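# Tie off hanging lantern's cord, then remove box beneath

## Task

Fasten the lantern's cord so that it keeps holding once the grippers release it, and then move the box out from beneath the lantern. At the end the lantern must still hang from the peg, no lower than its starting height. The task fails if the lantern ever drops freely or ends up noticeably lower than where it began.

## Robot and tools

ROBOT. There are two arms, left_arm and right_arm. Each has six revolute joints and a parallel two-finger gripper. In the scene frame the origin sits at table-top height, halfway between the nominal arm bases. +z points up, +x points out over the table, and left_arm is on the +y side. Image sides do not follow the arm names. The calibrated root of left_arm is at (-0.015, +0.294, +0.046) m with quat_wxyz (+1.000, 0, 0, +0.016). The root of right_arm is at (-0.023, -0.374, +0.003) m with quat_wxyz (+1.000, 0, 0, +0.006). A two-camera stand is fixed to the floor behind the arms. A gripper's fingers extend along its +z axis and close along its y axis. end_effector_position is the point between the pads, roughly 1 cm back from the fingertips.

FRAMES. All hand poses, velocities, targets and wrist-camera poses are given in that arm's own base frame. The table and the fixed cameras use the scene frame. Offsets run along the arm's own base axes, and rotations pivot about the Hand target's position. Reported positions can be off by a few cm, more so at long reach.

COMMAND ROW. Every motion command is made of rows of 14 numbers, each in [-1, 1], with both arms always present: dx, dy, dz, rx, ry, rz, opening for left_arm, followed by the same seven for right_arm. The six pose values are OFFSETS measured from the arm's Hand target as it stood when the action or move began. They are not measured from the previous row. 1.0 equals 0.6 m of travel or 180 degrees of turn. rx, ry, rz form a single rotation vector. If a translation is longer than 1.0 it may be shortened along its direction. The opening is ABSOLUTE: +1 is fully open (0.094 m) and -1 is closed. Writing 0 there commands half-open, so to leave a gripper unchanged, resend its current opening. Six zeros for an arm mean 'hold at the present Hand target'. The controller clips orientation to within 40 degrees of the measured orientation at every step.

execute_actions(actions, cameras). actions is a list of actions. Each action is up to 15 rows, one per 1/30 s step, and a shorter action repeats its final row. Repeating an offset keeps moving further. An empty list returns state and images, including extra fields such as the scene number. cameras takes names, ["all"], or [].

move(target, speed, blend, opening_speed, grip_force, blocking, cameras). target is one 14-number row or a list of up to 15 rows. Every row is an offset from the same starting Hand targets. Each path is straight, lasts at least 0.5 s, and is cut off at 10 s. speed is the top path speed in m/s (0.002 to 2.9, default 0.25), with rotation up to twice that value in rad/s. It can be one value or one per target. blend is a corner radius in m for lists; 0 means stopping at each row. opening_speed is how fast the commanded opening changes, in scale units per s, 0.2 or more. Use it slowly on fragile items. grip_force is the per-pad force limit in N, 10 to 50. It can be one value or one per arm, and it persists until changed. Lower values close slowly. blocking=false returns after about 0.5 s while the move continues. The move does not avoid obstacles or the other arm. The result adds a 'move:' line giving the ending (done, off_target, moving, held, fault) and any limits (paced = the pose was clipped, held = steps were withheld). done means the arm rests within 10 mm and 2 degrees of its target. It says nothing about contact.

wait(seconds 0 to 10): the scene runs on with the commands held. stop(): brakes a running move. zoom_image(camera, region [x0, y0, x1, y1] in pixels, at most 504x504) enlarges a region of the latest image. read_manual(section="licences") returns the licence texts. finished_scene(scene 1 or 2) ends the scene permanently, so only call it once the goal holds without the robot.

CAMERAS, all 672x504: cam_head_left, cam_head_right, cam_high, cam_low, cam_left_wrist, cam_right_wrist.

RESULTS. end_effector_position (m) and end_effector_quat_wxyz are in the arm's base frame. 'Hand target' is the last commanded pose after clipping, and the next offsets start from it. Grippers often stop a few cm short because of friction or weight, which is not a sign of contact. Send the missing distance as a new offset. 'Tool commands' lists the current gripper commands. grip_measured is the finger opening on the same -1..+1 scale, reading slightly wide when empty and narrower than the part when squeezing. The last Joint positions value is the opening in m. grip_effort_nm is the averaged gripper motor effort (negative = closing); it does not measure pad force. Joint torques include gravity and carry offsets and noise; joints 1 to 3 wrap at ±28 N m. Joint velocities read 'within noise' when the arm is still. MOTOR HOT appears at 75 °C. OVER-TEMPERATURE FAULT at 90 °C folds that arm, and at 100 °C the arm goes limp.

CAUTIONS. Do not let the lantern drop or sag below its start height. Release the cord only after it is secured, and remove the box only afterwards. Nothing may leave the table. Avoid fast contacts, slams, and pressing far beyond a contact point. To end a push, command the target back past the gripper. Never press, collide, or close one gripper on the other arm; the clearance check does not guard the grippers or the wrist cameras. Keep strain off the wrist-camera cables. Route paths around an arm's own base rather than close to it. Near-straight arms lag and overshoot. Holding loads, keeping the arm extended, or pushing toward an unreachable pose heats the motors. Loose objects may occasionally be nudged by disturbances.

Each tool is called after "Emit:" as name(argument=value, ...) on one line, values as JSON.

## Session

Emit:
execute_actions(actions=[], cameras=["all"])

Scene clock: 0.00 s.
left_arm: end_effector_position=(+0.3163, -0.1467, +0.1690) grip_measured=+1.000 grip_effort_nm=n/a end_effector_quat_wxyz=(+0.617, +0.106, +0.775, -0.089) | right_arm: end_effector_position=(+0.2842, -0.0288, +0.2210) grip_measured=+1.000 grip_effort_nm=n/a end_effector_quat_wxyz=(+0.650, -0.046, +0.756, -0.061)
Joint positions: left_arm=[-0.594 1.045 0.303 0.506 -0.307 -0.08 0.094] | right_arm=[-0.223 0.49 0.31 0.029 -0.187 -0.182 0.094]
Joint velocities: within noise
Joint torques (N m): no reading
Heat: left arm: 33 °C; right arm: 28 °C.
Hand target: left_arm +0.3164, -0.1466, +0.1711; +0.618, +0.105, +0.774, -0.089 | right_arm +0.2837, -0.0286, +0.2268; +0.655, -0.046, +0.752, -0.062
Tool commands: left_gripper/opening=+1.0 right_gripper/opening=+1.0

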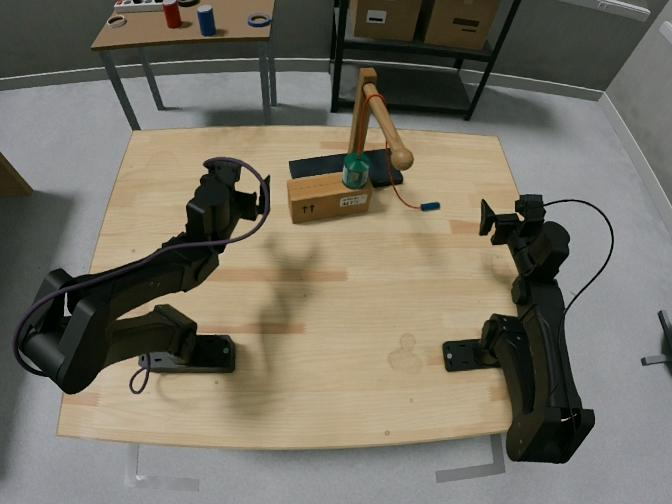

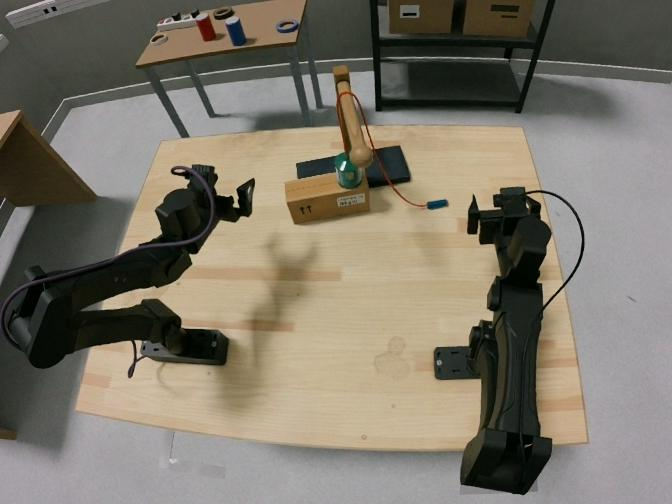

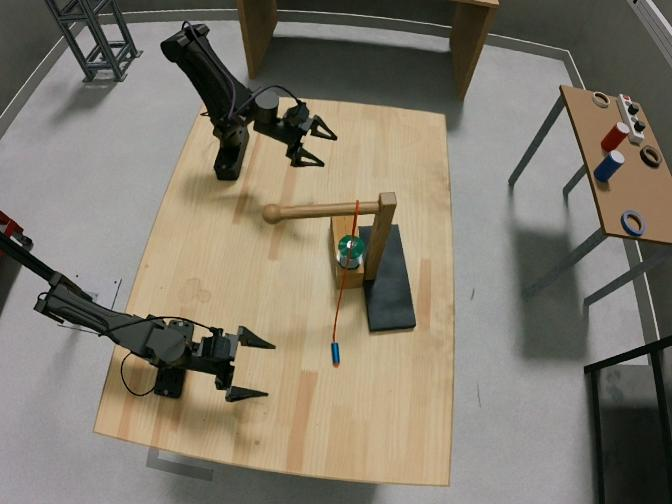

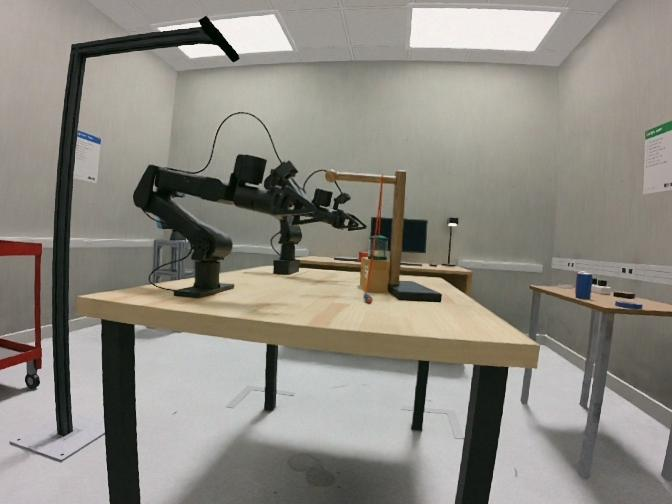

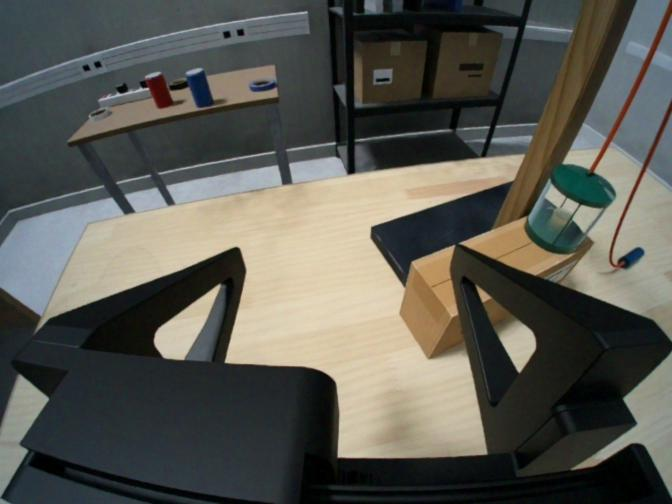

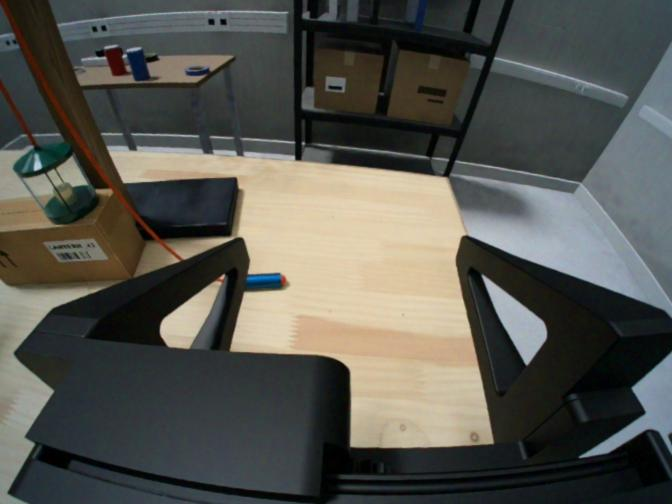

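Emit:
zoom_image(camera="cam_left_wrist", region=[360, 140, 672, 374])

Emit:
zoom_image(camera="cam_right_wrist", region=[0, 100, 320, 340])

Emit:
zoom_image(camera="cam_high", region=[240, 170, 440, 380])

Emit:
zoom_image(camera="cam_low", region=[310, 150, 450, 320])

Emit:
zoom_image(camera="cam_head_left", region=[270, 50, 460, 240])

Emit:
zoom_image(camera="cam_head_right", region=[270, 50, 460, 240])

Scaled by 1.615 from the camera's 672x504 image, which has a finer 960x720 frame.

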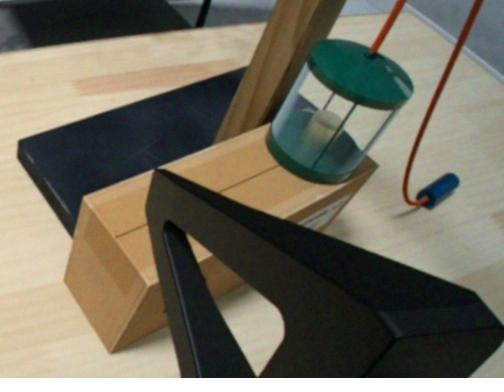

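Scaled by 1.575 from the camera's 672x504 image, which has a finer 960x720 frame.

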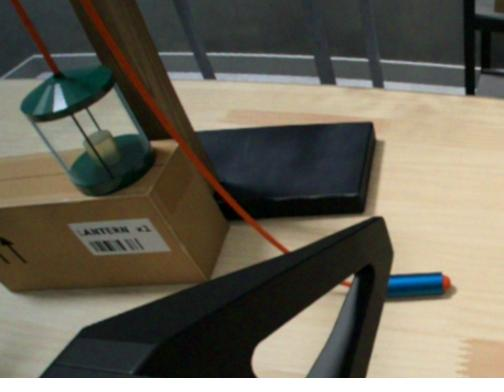

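Scaled by 2.400 from the camera's 672x504 image, which has a finer 960x720 frame.

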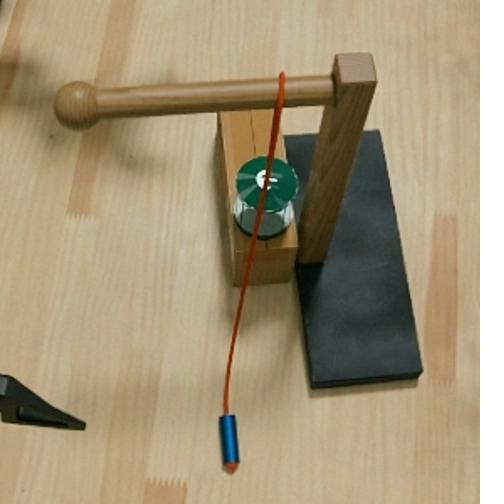

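Scaled by 2.965 from the camera's 672x504 image, which has a finer 960x720 frame.

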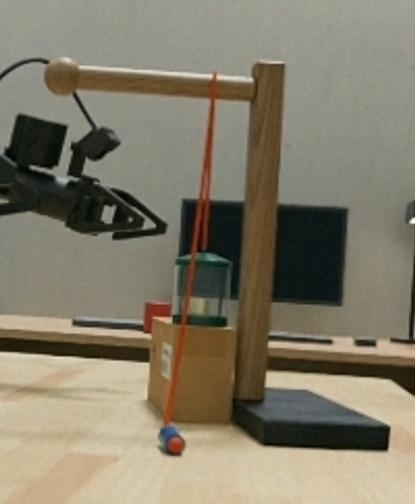

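Scaled by 2.653 from the camera's 672x504 image, which has a finer 960x720 frame.

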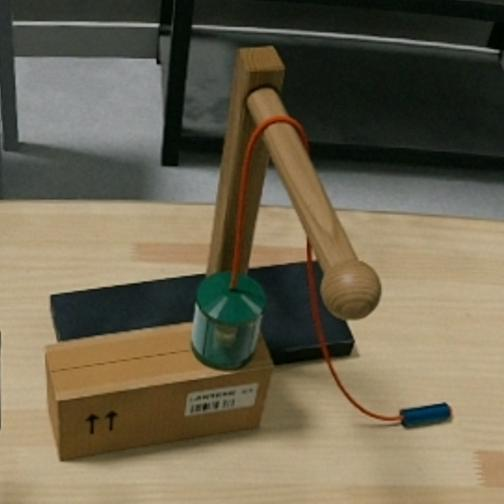

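Scaled by 2.653 from the camera's 672x504 image, which has a finer 960x720 frame.

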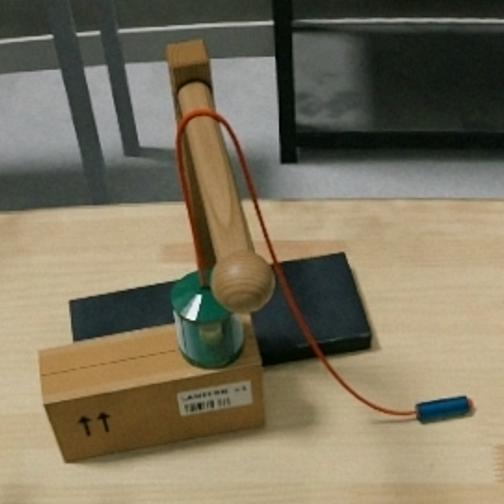

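Emit:
move(target=[-0.167,0,0.167,0,0,0,0.2,0.257,-0.0395,-0.1613,-0.1425,0.2195,0.4567,0.2], speed=0.35, cameras=["cam_right_wrist","cam_head_left","cam_high"])

Scene clock: 80.27 s.
left_arm: end_effector_position=(+0.2176, -0.1506, +0.2612) grip_measured=+0.202 grip_effort_nm=-0.12 end_effector_quat_wxyz=(+0.614, +0.115, +0.776, -0.086) | right_arm: end_effector_position=(+0.4367, -0.0543, +0.1314) grip_measured=+0.201 grip_effort_nm=-0.07 end_effector_quat_wxyz=(-0.275, +0.647, -0.690, -0.173)
Joint positions: left_arm=[-1.126 0.595 0.595 -0.344 -0.81 -0.244 0.056] | right_arm=[-0.379 2.298 2.168 -1.535 -0.657 -1.919 0.056]
Joint torques (N m): left_arm=[-0.42 0.32 9.14 1.65 -0.32 -0.14] | right_arm=[0.18 -10.88 9.24 -0.32 -0.51 -0.1]
Heat: left arm: 37 °C; right arm: 35 °C.
Hand target: left_arm +0.2162, -0.1466, +0.2713; +0.618, +0.105, +0.774, -0.089 | right_arm +0.4379, -0.0523, +0.1299; -0.243, +0.661, -0.668, -0.241
Off the commanded pose: left_arm 0.011 m, 1 deg | right_arm 0.003 m, 9 deg.
joint sent to its limit (right arm) — joint 4 (wrist pitch), lower limit. The joint targets are off in orientation, not in position.
move: off_target (left_arm, right_arm)
Images, in order (width x height): cam_head_left 672x504, cam_high 672x504, cam_right_wrist 672x504.

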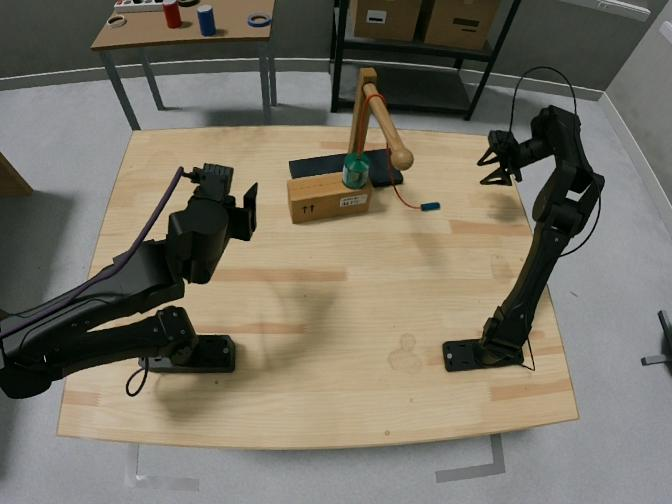

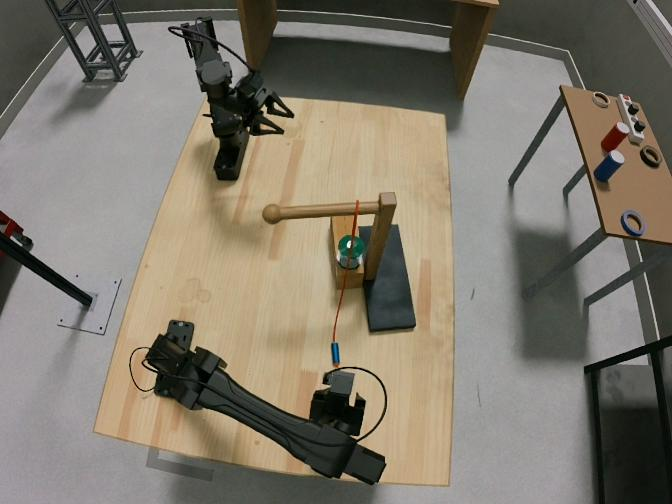

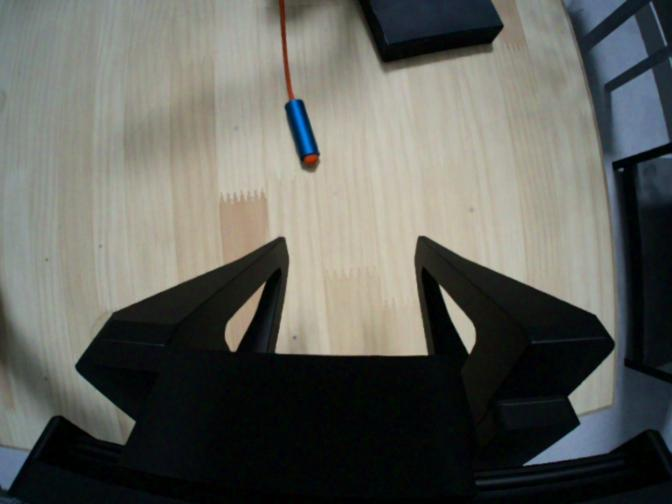

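Emit:
execute_actions(actions=[], cameras=["all"])

Scene clock: 134.83 s.
left_arm: end_effector_position=(+0.2176, -0.1506, +0.2612) grip_measured=+0.202 grip_effort_nm=-0.12 end_effector_quat_wxyz=(+0.614, +0.115, +0.776, -0.086) | right_arm: end_effector_position=(+0.4367, -0.0543, +0.1314) grip_measured=+0.201 grip_effort_nm=-0.06 end_effector_quat_wxyz=(-0.275, +0.647, -0.689, -0.173)
Joint positions: left_arm=[-1.126 0.595 0.595 -0.344 -0.811 -0.245 0.056] | right_arm=[-0.379 2.298 2.168 -1.536 -0.656 -1.919 0.056]
Joint velocities: within noise
Joint torques (N m): left_arm=[-0.43 0.25 9.2 1.66 -0.32 -0.14] | right_arm=[0.16 -10.91 9.2 -0.31 -0.48 -0.07]
Heat: left arm: 38 °C; right arm: 39 °C.
Hand target: left_arm +0.2163, -0.1466, +0.2713; +0.618, +0.105, +0.774, -0.089 | right_arm +0.4379, -0.0523, +0.1299; -0.243, +0.661, -0.668, -0.241
Tool commands: left_gripper/opening=+0.2 right_gripper/opening=+0.2
Off the commanded pose: left_arm 0.011 m, 1 deg | right_arm 0.003 m, 9 deg.

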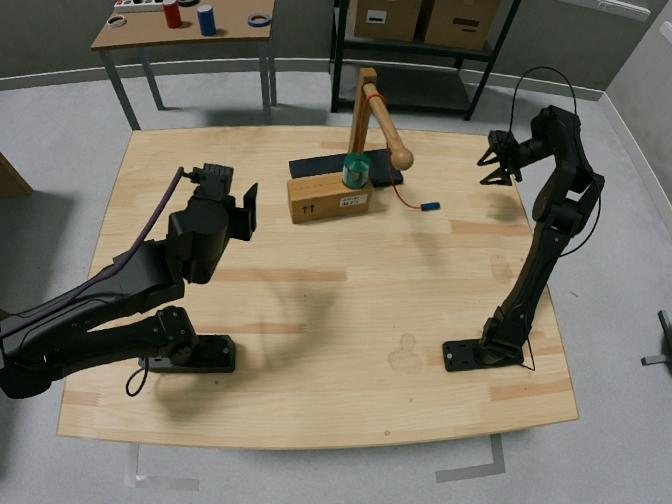

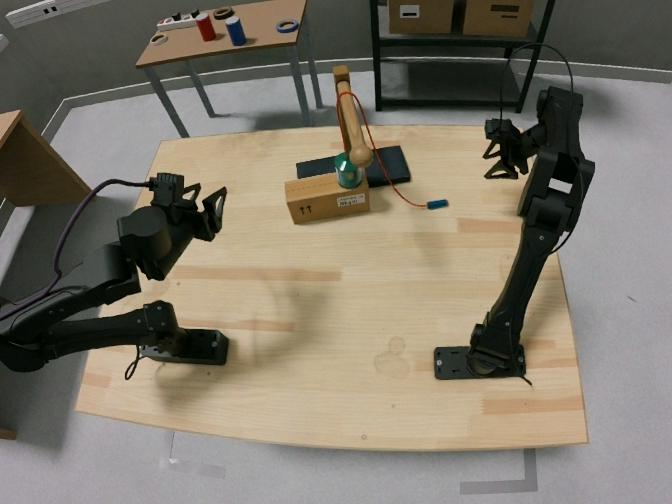

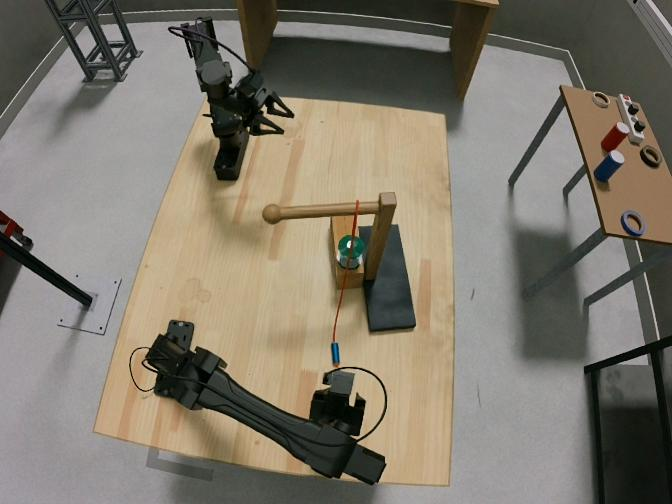

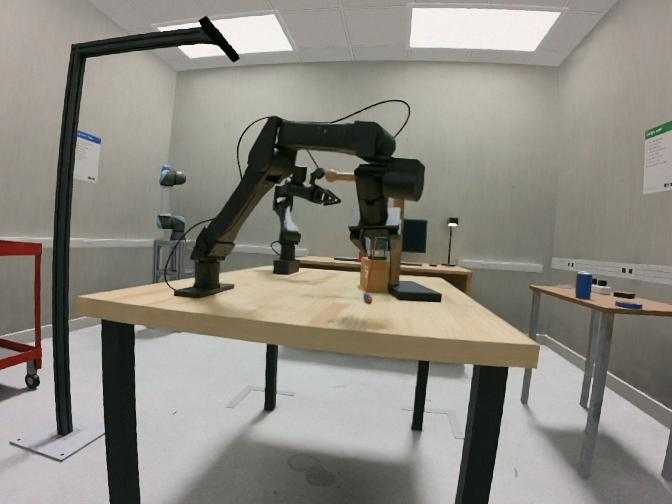

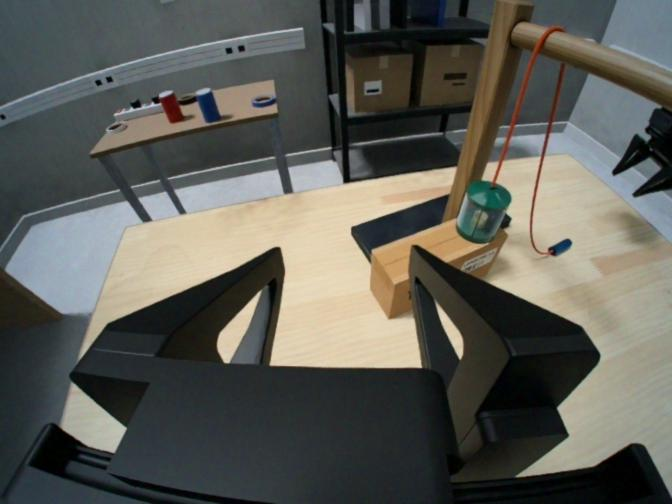

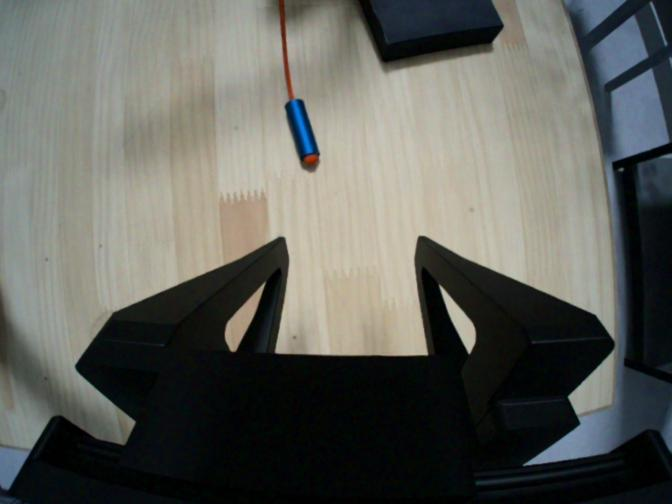

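Emit:
move(target=[0, 0, 0, 0, 0, 0, 0.2, -0.0257, 0.110, -0.1315, 0, 0, 0.0306, 0.2], speed=0.12, cameras=["cam_right_wrist", "cam_low"])

Scene clock: 227.47 s.
left_arm: end_effector_position=(+0.2176, -0.1505, +0.2611) grip_measured=+0.202 grip_effort_nm=-0.12 end_effector_quat_wxyz=(+0.614, +0.115, +0.776, -0.085) | right_arm: end_effector_position=(+0.4232, +0.0114, +0.0603) grip_measured=+0.201 grip_effort_nm=-0.07 end_effector_quat_wxyz=(-0.231, +0.694, -0.638, -0.243)
Joint positions: left_arm=[-1.126 0.595 0.595 -0.344 -0.811 -0.245 0.056] | right_arm=[-0.235 2.372 1.997 -1.433 -0.646 -1.969 0.056]
Joint velocities: left_arm=[0.002 0.002 -0.012 -0.037 -0.154 -0.022 -0.001] | right_arm=[within noise]
Joint torques (N m): left_arm=[-0.42 0.28 9.21 1.66 -0.31 -0.14] | right_arm=[0.17 -11.33 5.78 -0.26 -0.5 -0.11]
Heat: left arm: 40 °C; right arm: 42 °C.
Hand target: left_arm +0.2163, -0.1465, +0.2713; +0.618, +0.105, +0.774, -0.089 | right_arm +0.4225, +0.0138, +0.0511; -0.231, +0.692, -0.636, -0.252
Off the commanded pose: left_arm 0.011 m, 1 deg | right_arm 0.010 m, 1 deg.
move: off_target (left_arm)
Images, in order (width x height): cam_low 672x504, cam_right_wrist 672x504.

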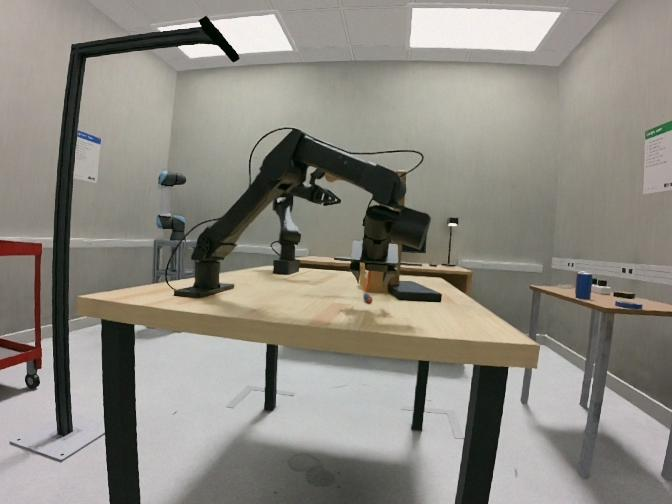

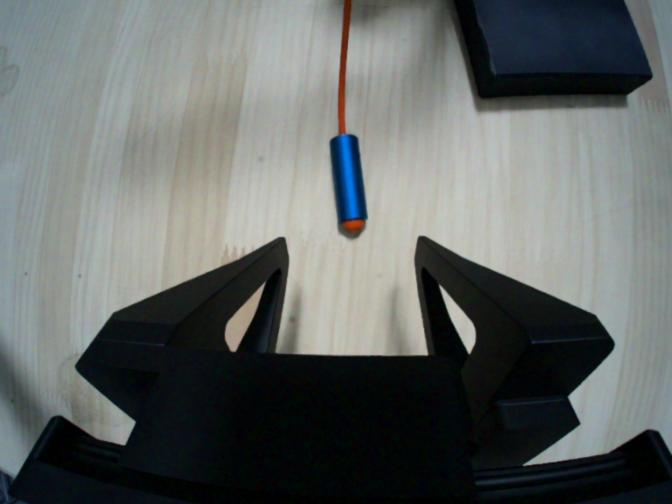

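Emit:
move(target=[0, 0, 0, 0, 0, 0, 0.2, -0.0085, 0.0637, -0.0718, 0, 0, 0, 0.2], speed=0.08, cameras=["cam_right_wrist"])

Scene clock: 250.00 s.
left_arm: end_effector_position=(+0.2176, -0.1505, +0.2611) grip_measured=+0.202 grip_effort_nm=-0.12 end_effector_quat_wxyz=(+0.614, +0.115, +0.776, -0.085) | right_arm: end_effector_position=(+0.4152, +0.0493, +0.0116) grip_measured=+0.201 grip_effort_nm=-0.06 end_effector_quat_wxyz=(-0.226, +0.692, -0.636, -0.257)
Joint positions: left_arm=[-1.126 0.595 0.595 -0.344 -0.811 -0.245 0.056] | right_arm=[-0.156 2.372 1.792 -1.203 -0.671 -1.885 0.056]
Joint torques (N m): left_arm=[-0.47 0.27 9.18 1.68 -0.32 -0.14] | right_arm=[0.47 -13.05 4.83 0.04 -0.43 0.12]
Heat: left arm: 40 °C; right arm: 43 °C.
Hand target: left_arm +0.2163, -0.1465, +0.2713; +0.618, +0.105, +0.774, -0.089 | right_arm +0.4173, +0.0520, +0.0079; -0.231, +0.692, -0.636, -0.252
Off the commanded pose: left_arm 0.011 m, 1 deg | right_arm 0.005 m, 1 deg.
move: off_target (left_arm)
Images, in order (width x height): cam_right_wrist 672x504.

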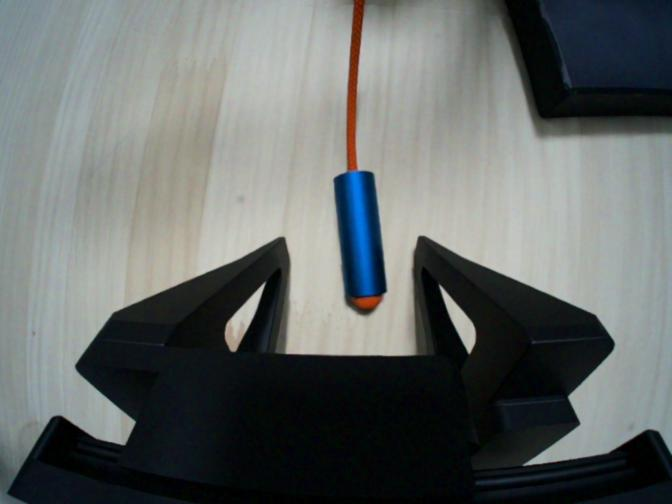

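Emit:
move(target=[0, 0, 0, 0, 0, 0, 0.2, 0.004, 0, 0, 0, 0, 0, -0.75], speed=0.05, opening_speed=0.5, grip_force=[50, 30], cameras=["cam_right_wrist"])

Scene clock: 272.07 s.
left_arm: end_effector_position=(+0.2176, -0.1505, +0.2611) grip_measured=+0.202 grip_effort_nm=-0.12 end_effector_quat_wxyz=(+0.614, +0.115, +0.776, -0.085) | right_arm: end_effector_position=(+0.4203, +0.0490, +0.0110) grip_measured=-0.636 grip_effort_nm=-0.61 end_effector_quat_wxyz=(-0.234, +0.693, -0.635, -0.249)
Joint positions: left_arm=[-1.126 0.595 0.595 -0.344 -0.811 -0.245 0.056] | right_arm=[-0.156 2.372 1.792 -1.179 -0.675 -1.88 0.017]
Joint torques (N m): left_arm=[-0.44 0.31 9.18 1.66 -0.32 -0.13] | right_arm=[0.54 -12.29 6.2 -0.25 -0.39 0.05]
Heat: left arm: 41 °C; right arm: 45 °C.
Hand target: left_arm +0.2163, -0.1465, +0.2713; +0.618, +0.105, +0.774, -0.089 | right_arm +0.4198, +0.0520, +0.0080; -0.231, +0.692, -0.636, -0.252
Off the commanded pose: left_arm 0.011 m, 1 deg | right_arm 0.004 m, 1 deg.
grip_force (N): 50, 30
move: off_target (left_arm)
Images, in order (width x height): cam_right_wrist 672x504.

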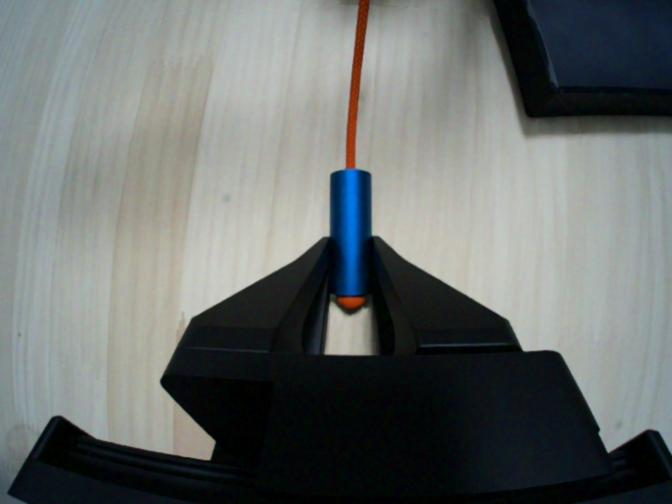

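Emit:
move(target=[[0,0,0,0,0,0,0.2, 0,0,0.1067,0,0,0,-0.75],[0,0,0,0,0,0,0.2, -0.126,0.0798,0.1067,0,0,-0.1944,-0.75],[0,0,0,0,0,0,0.2, -0.2407,0.2478,0.1067,0,0,-0.3611,-0.75],[0,0,0,0,0,0,0.2, -0.2798,0.4483,0.1067,0,0,-0.5833,-0.75]], speed=[0.12, 0.25, 0.25, 0.25], blend=[0.02, 0.03, 0.03, 0], cameras=["cam_head_left", "cam_high", "cam_low", "cam_right_wrist", "cam_left_wrist"])

Scene clock: 340.57 s.
left_arm: end_effector_position=(+0.2176, -0.1505, +0.2611) grip_measured=+0.202 grip_effort_nm=-0.12 end_effector_quat_wxyz=(+0.614, +0.115, +0.776, -0.085) | right_arm: end_effector_position=(+0.2493, +0.3188, +0.0695) grip_measured=-0.637 grip_effort_nm=-0.66 end_effector_quat_wxyz=(+0.330, +0.085, +0.940, -0.020)
Joint positions: left_arm=[-1.126 0.595 0.595 -0.344 -0.811 -0.245 0.056] | right_arm=[1.178 1.93 1.341 -0.793 0.65 1.293 0.017]
Joint torques (N m): left_arm=[-0.44 0.31 9.18 1.67 -0.32 -0.12] | right_arm=[0.57 -8.1 9.62 0.26 0.76 0.05]
Heat: left arm: 42 °C; right arm: 46 °C.
Hand target: left_arm +0.2163, -0.1465, +0.2713; +0.618, +0.105, +0.774, -0.089 | right_arm +0.2521, +0.3209, +0.0720; +0.341, +0.083, +0.936, -0.030
Off the commanded pose: left_arm 0.011 m, 1 deg | right_arm 0.004 m, 2 deg.
grip_force (N): 50, 30
move: off_target (left_arm)
Images, in order (width x height): cam_head_left 672x504, cam_high 672x504, cam_low 672x504, cam_left_wrist 672x504, cam_right_wrist 672x504.

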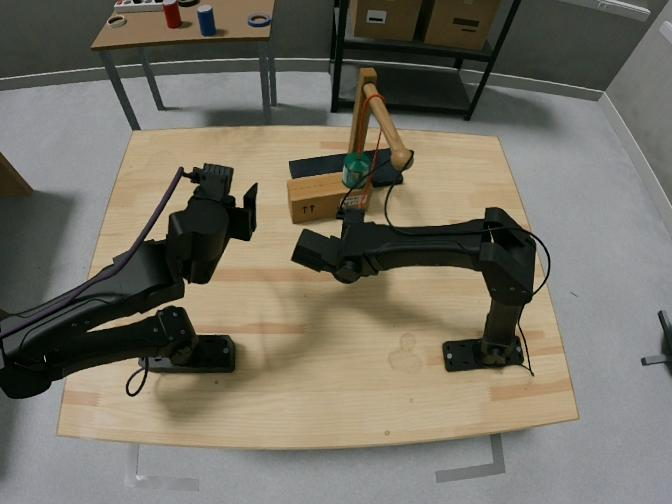

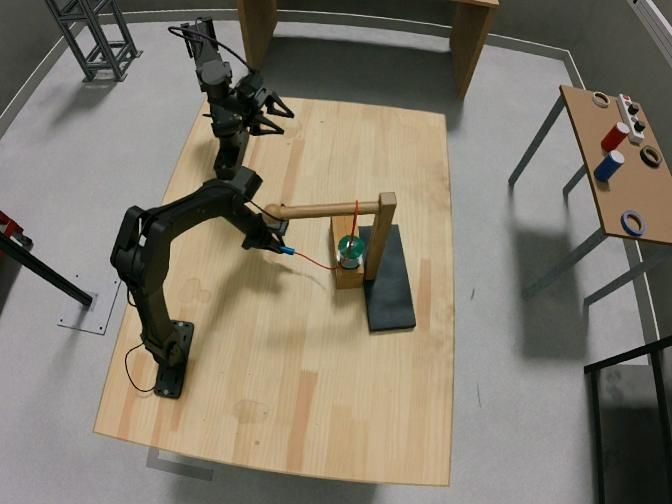

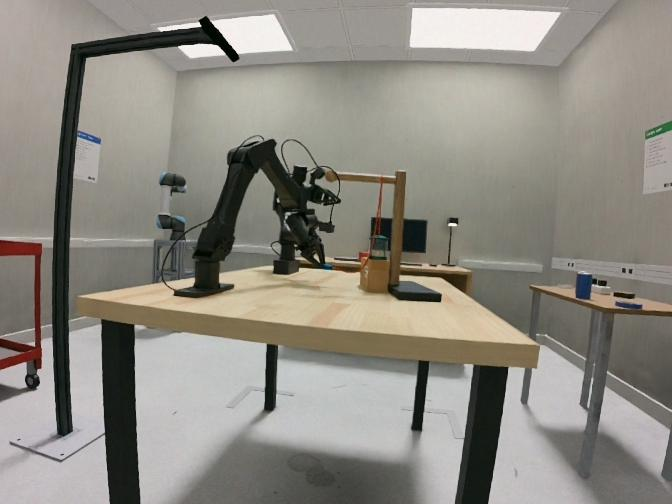

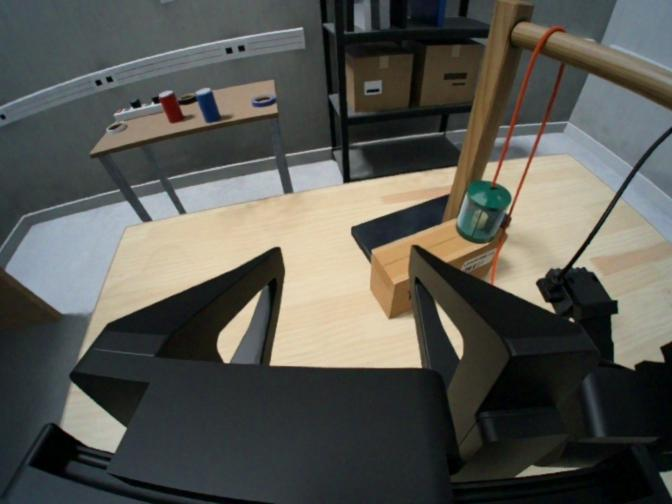

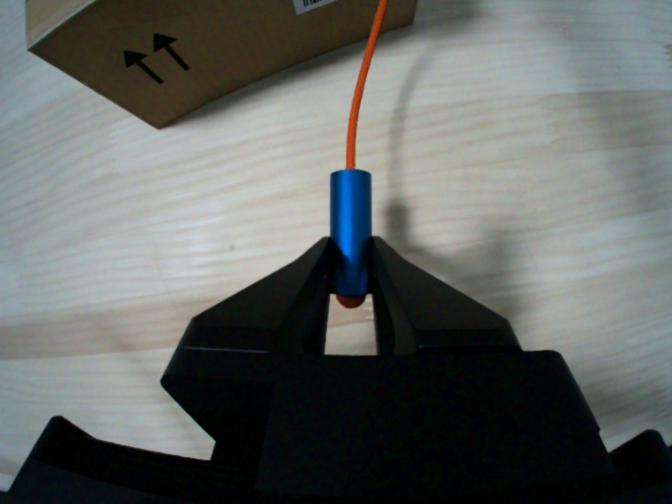

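Emit:
move(target=[0,0,0,0,0,0,0.2, 0.003,0.002,-0.0960,0,0,0,-0.75], speed=0.1, cameras=["cam_right_wrist", "cam_high"])

Scene clock: 374.87 s.
left_arm: end_effector_position=(+0.2176, -0.1505, +0.2611) grip_measured=+0.202 grip_effort_nm=-0.12 end_effector_quat_wxyz=(+0.614, +0.115, +0.776, -0.085) | right_arm: end_effector_position=(+0.2529, +0.3235, +0.0186) grip_measured=-0.637 grip_effort_nm=-0.66 end_effector_quat_wxyz=(+0.334, +0.088, +0.938, -0.023)
Joint positions: left_arm=[-1.126 0.595 0.595 -0.344 -0.811 -0.245 0.056] | right_arm=[1.178 2.039 1.273 -0.622 0.661 1.302 0.017]
Joint torques (N m): left_arm=[-0.49 0.24 9.16 1.68 -0.32 -0.13] | right_arm=[0.24 -9.42 5.85 0.59 0.65 -0.08]
Heat: left arm: 42 °C; right arm: 38 °C.
Hand target: left_arm +0.2163, -0.1465, +0.2713; +0.618, +0.105, +0.774, -0.089 | right_arm +0.2539, +0.3222, +0.0145; +0.341, +0.083, +0.936, -0.030
Off the commanded pose: left_arm 0.011 m, 1 deg | right_arm 0.005 m, 1 deg.
grip_force (N): 50, 30
move: off_target (left_arm)
Images, in order (width x height): cam_high 672x504, cam_right_wrist 672x504.

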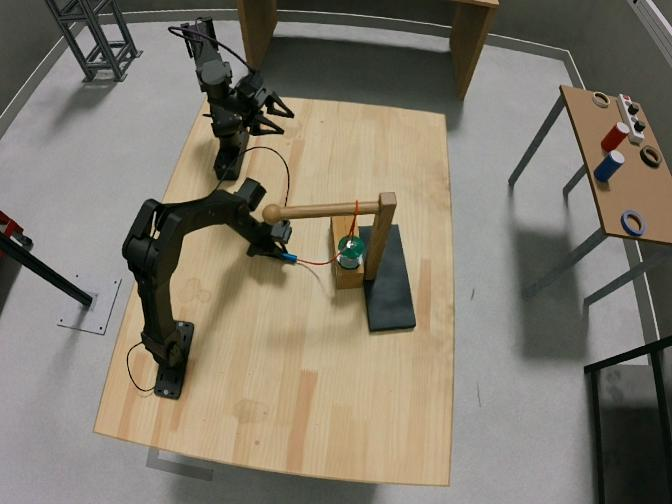

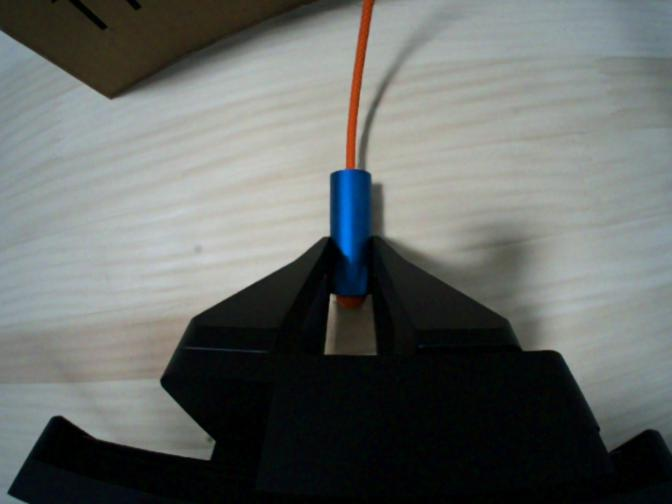

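Emit:
move(target=[[0,0,0,0,0,0,0.2, 0,0,-0.0133,0,0,0,-0.75],[0,0,0,0,0,0,0.2, 0,0,-0.0133,0,0,0,-0.2],[0,0,0,0,0,0,0.2, -0.0633,0.0117,0.0633,0,0,0,-0.2]], speed=[0.05, 0.05, 0.12], opening_speed=0.5, cameras=["cam_right_wrist", "cam_high", "cam_head_left"])

Scene clock: 405.63 s.
left_arm: end_effector_position=(+0.2176, -0.1505, +0.2611) grip_measured=+0.202 grip_effort_nm=-0.12 end_effector_quat_wxyz=(+0.614, +0.115, +0.776, -0.085) | right_arm: end_effector_position=(+0.2115, +0.3252, +0.0343) grip_measured=-0.201 grip_effort_nm=0.08 end_effector_quat_wxyz=(+0.326, +0.075, +0.942, -0.042)
Joint positions: left_arm=[-1.126 0.595 0.595 -0.344 -0.811 -0.245 0.056] | right_arm=[1.283 2.012 1.313 -0.81 0.667 1.42 0.038]
Joint torques (N m): left_arm=[-0.43 0.29 9.13 1.67 -0.31 -0.13] | right_arm=[0.16 -12.88 8.55 0.02 0.74 0.12]
Heat: left arm: 43 °C; right arm: 40 °C.
Hand target: left_arm +0.2163, -0.1465, +0.2713; +0.618, +0.105, +0.774, -0.089 | right_arm +0.2159, +0.3292, +0.0524; +0.341, +0.083, +0.936, -0.030
Off the commanded pose: left_arm 0.011 m, 1 deg | right_arm 0.019 m, 3 deg.
grip_force (N): 50, 30
move: off_target (left_arm, right_arm)
Images, in order (width x height): cam_head_left 672x504, cam_high 672x504, cam_right_wrist 672x504.

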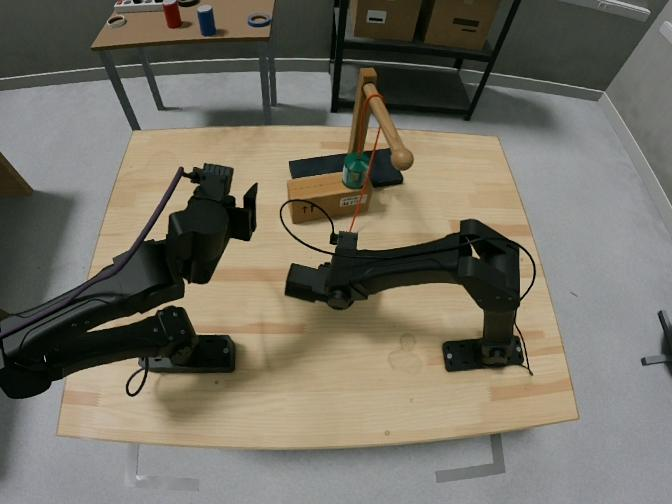

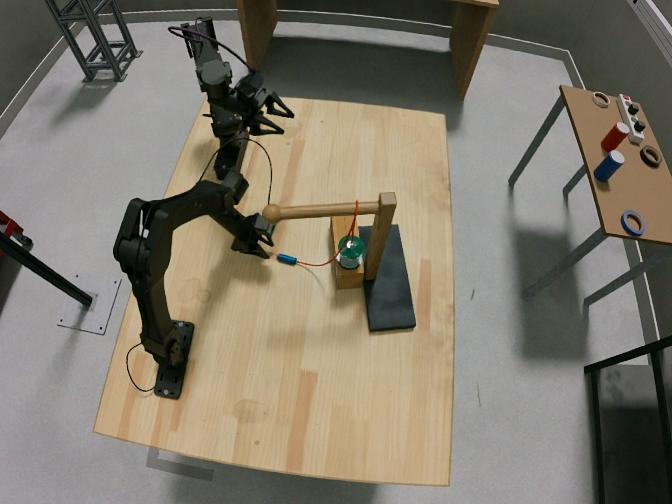

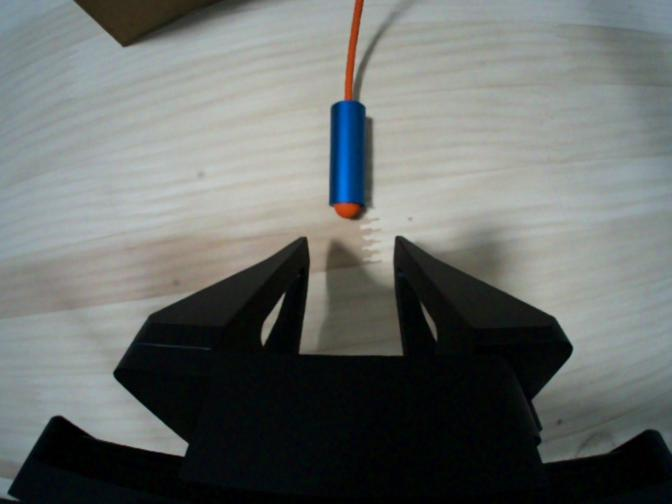

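Emit:
move(target=[[0,0,0,0,0,0,0.2, -0.0432,-0.007,0.0627,0,0,0,-0.2],[0,0,0,0,0,0,0.2, 0.0652,-0.232,0.0543,0,0,0.2222,-0.2],[-0.0438,-0.1725,-0.2355,0.027,0.094,0.002,0.2, 0.1902,-0.5487,0.1127,0,0,0.1111,-0.2],[-0.0472,-0.3242,-0.4155,0.0545,0.1884,0.0036,0.2, 0.0568,-0.9153,0.2793,0,0,-0.1722,-0.2]], speed=[0.15, 0.3, 0.3, 0.3], blend=[0.02, 0.03, 0.03, 0], cameras=["cam_left_wrist", "cam_high", "cam_head_left"])

Scene clock: 517.37 s.
left_arm: end_effector_position=(+0.1831, -0.3356, +0.0225) grip_measured=+0.202 grip_effort_nm=-0.13 end_effector_quat_wxyz=(+0.350, +0.131, +0.926, -0.045) | right_arm: end_effector_position=(+0.2499, -0.2159, +0.2117) grip_measured=-0.201 grip_effort_nm=0.08 end_effector_quat_wxyz=(+0.318, +0.324, +0.884, -0.115)
Joint positions: left_arm=[-1.354 1.814 0.927 -0.293 -0.624 -0.945 0.056] | right_arm=[-0.724 1.191 1.116 -0.807 -0.016 -0.015 0.038]
Joint torques (N m): left_arm=[0.65 -6.45 7.25 1.17 -0.44 -0.11] | right_arm=[-0.38 -3.15 10.92 1.25 0.1 0.03]
Heat: left arm: 44 °C; right arm: 50 °C.
Hand target: left_arm +0.1878, -0.3410, +0.0220; +0.355, +0.122, +0.926, -0.046 | right_arm +0.2499, -0.2199, +0.2199; +0.321, +0.330, +0.880, -0.120
Off the commanded pose: left_arm 0.007 m, 1 deg | right_arm 0.009 m, 1 deg.
grip_force (N): 50, 30
move: done
Images, in order (width x height): cam_head_left 672x504, cam_high 672x504, cam_left_wrist 672x504.

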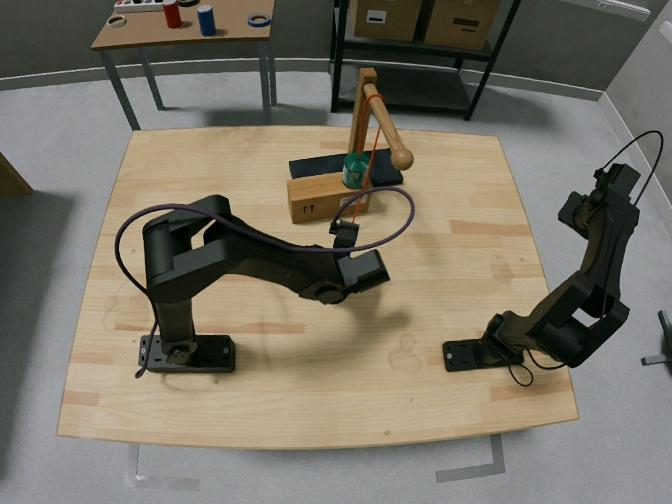

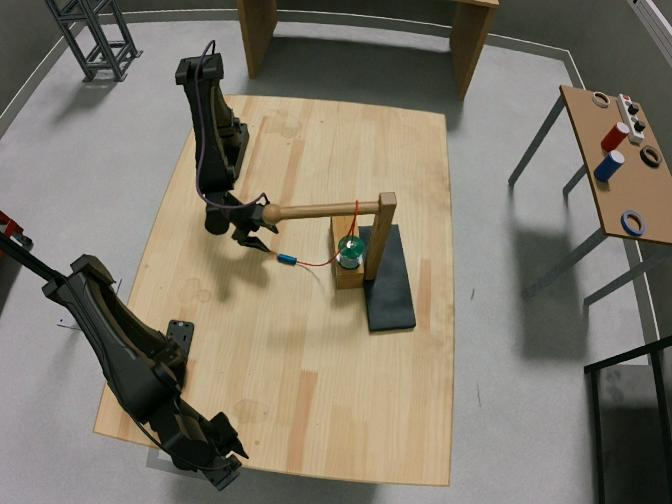

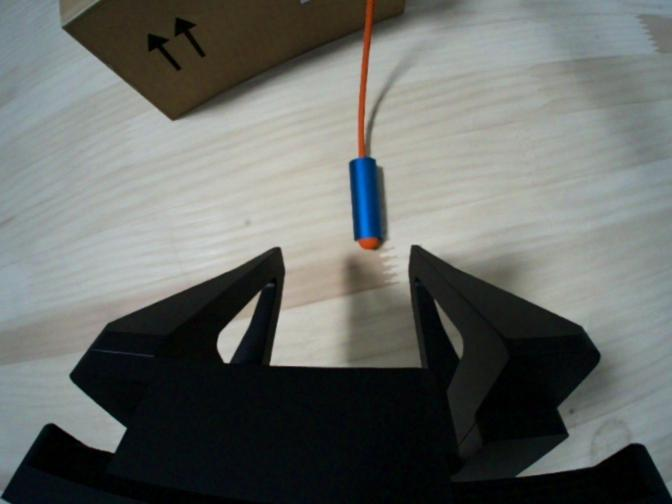

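Emit:
move(target=[0.0395, -0.0183, -0.0850, 0, 0, 0, 0.2, 0, 0, 0, 0, 0, 0, -0.2], speed=0.1, grip_force=[30, 30], cameras=["cam_left_wrist"])

Scene clock: 541.90 s.
left_arm: end_effector_position=(+0.2067, -0.3452, -0.0273) grip_measured=+0.202 grip_effort_nm=-0.12 end_effector_quat_wxyz=(+0.349, +0.124, +0.928, -0.044) | right_arm: end_effector_position=(+0.2499, -0.2159, +0.2117) grip_measured=-0.201 grip_effort_nm=0.08 end_effector_quat_wxyz=(+0.317, +0.324, +0.884, -0.115)
Joint positions: left_arm=[-1.29 1.998 0.927 -0.078 -0.6 -0.891 0.056] | right_arm=[-0.724 1.191 1.116 -0.807 -0.016 -0.015 0.038]
Joint torques (N m): left_arm=[0.39 -7.38 6.56 1.34 -0.4 0.03] | right_arm=[-0.36 -3.03 10.93 1.24 0.1 0.07]
Heat: left arm: 43 °C; right arm: 41 °C.
Hand target: left_arm +0.2115, -0.3520, -0.0290; +0.355, +0.122, +0.926, -0.046 | right_arm +0.2499, -0.2199, +0.2199; +0.321, +0.330, +0.880, -0.120
Off the commanded pose: left_arm 0.008 m, 1 deg | right_arm 0.009 m, 1 deg.
grip_force (N): 30, 30
move: done
Images, in order (width x height): cam_left_wrist 672x504.

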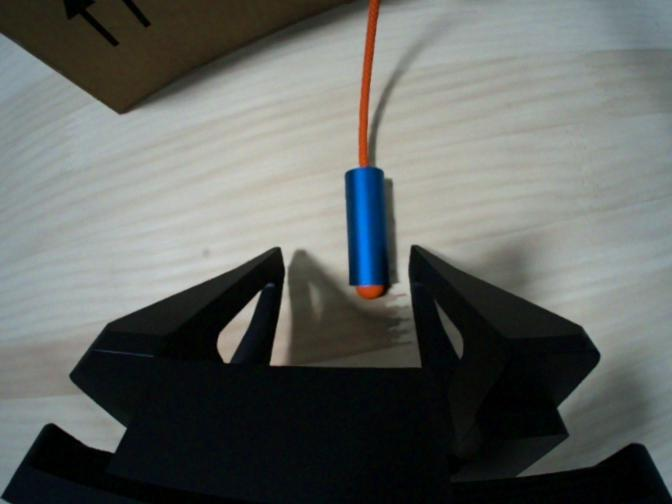

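Emit:
move(target=[[0.0055, -0.0122, -0.0075, 0, 0, 0, 0.2, 0, 0, 0, 0, 0, 0, -0.2],[0.0055, -0.0122, -0.0075, 0, 0, 0, -0.75, 0, 0, 0, 0, 0, 0, -0.2]], speed=[0.06, 0.06], opening_speed=0.5, cameras=["cam_left_wrist"])

Scene clock: 621.27 s.
left_arm: end_effector_position=(+0.2100, -0.3539, -0.0298) grip_measured=-0.623 grip_effort_nm=-0.62 end_effector_quat_wxyz=(+0.350, +0.124, +0.927, -0.047) | right_arm: end_effector_position=(+0.2499, -0.2159, +0.2117) grip_measured=-0.201 grip_effort_nm=0.08 end_effector_quat_wxyz=(+0.317, +0.324, +0.884, -0.115)
Joint positions: left_arm=[-1.287 2.029 0.96 -0.072 -0.598 -0.887 0.018] | right_arm=[-0.724 1.191 1.116 -0.807 -0.016 -0.015 0.038]
Joint torques (N m): left_arm=[0.61 -7.3 6.52 1.33 -0.42 0.06] | right_arm=[-0.42 -3.03 10.93 1.24 0.11 0.06]
Heat: left arm: 42 °C; right arm: 37 °C.
Hand target: left_arm +0.2149, -0.3594, -0.0334; +0.355, +0.122, +0.926, -0.046 | right_arm +0.2499, -0.2199, +0.2199; +0.321, +0.330, +0.880, -0.120
Off the commanded pose: left_arm 0.008 m, 1 deg | right_arm 0.009 m, 1 deg.
grip_force (N): 30, 30
move: done
Images, in order (width x height): cam_left_wrist 672x504.

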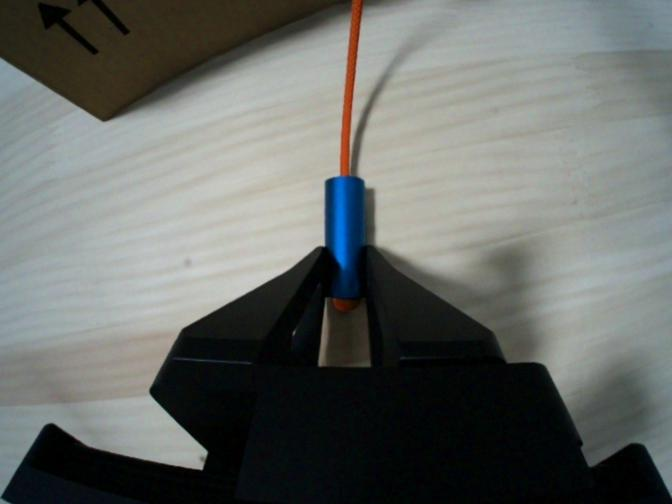

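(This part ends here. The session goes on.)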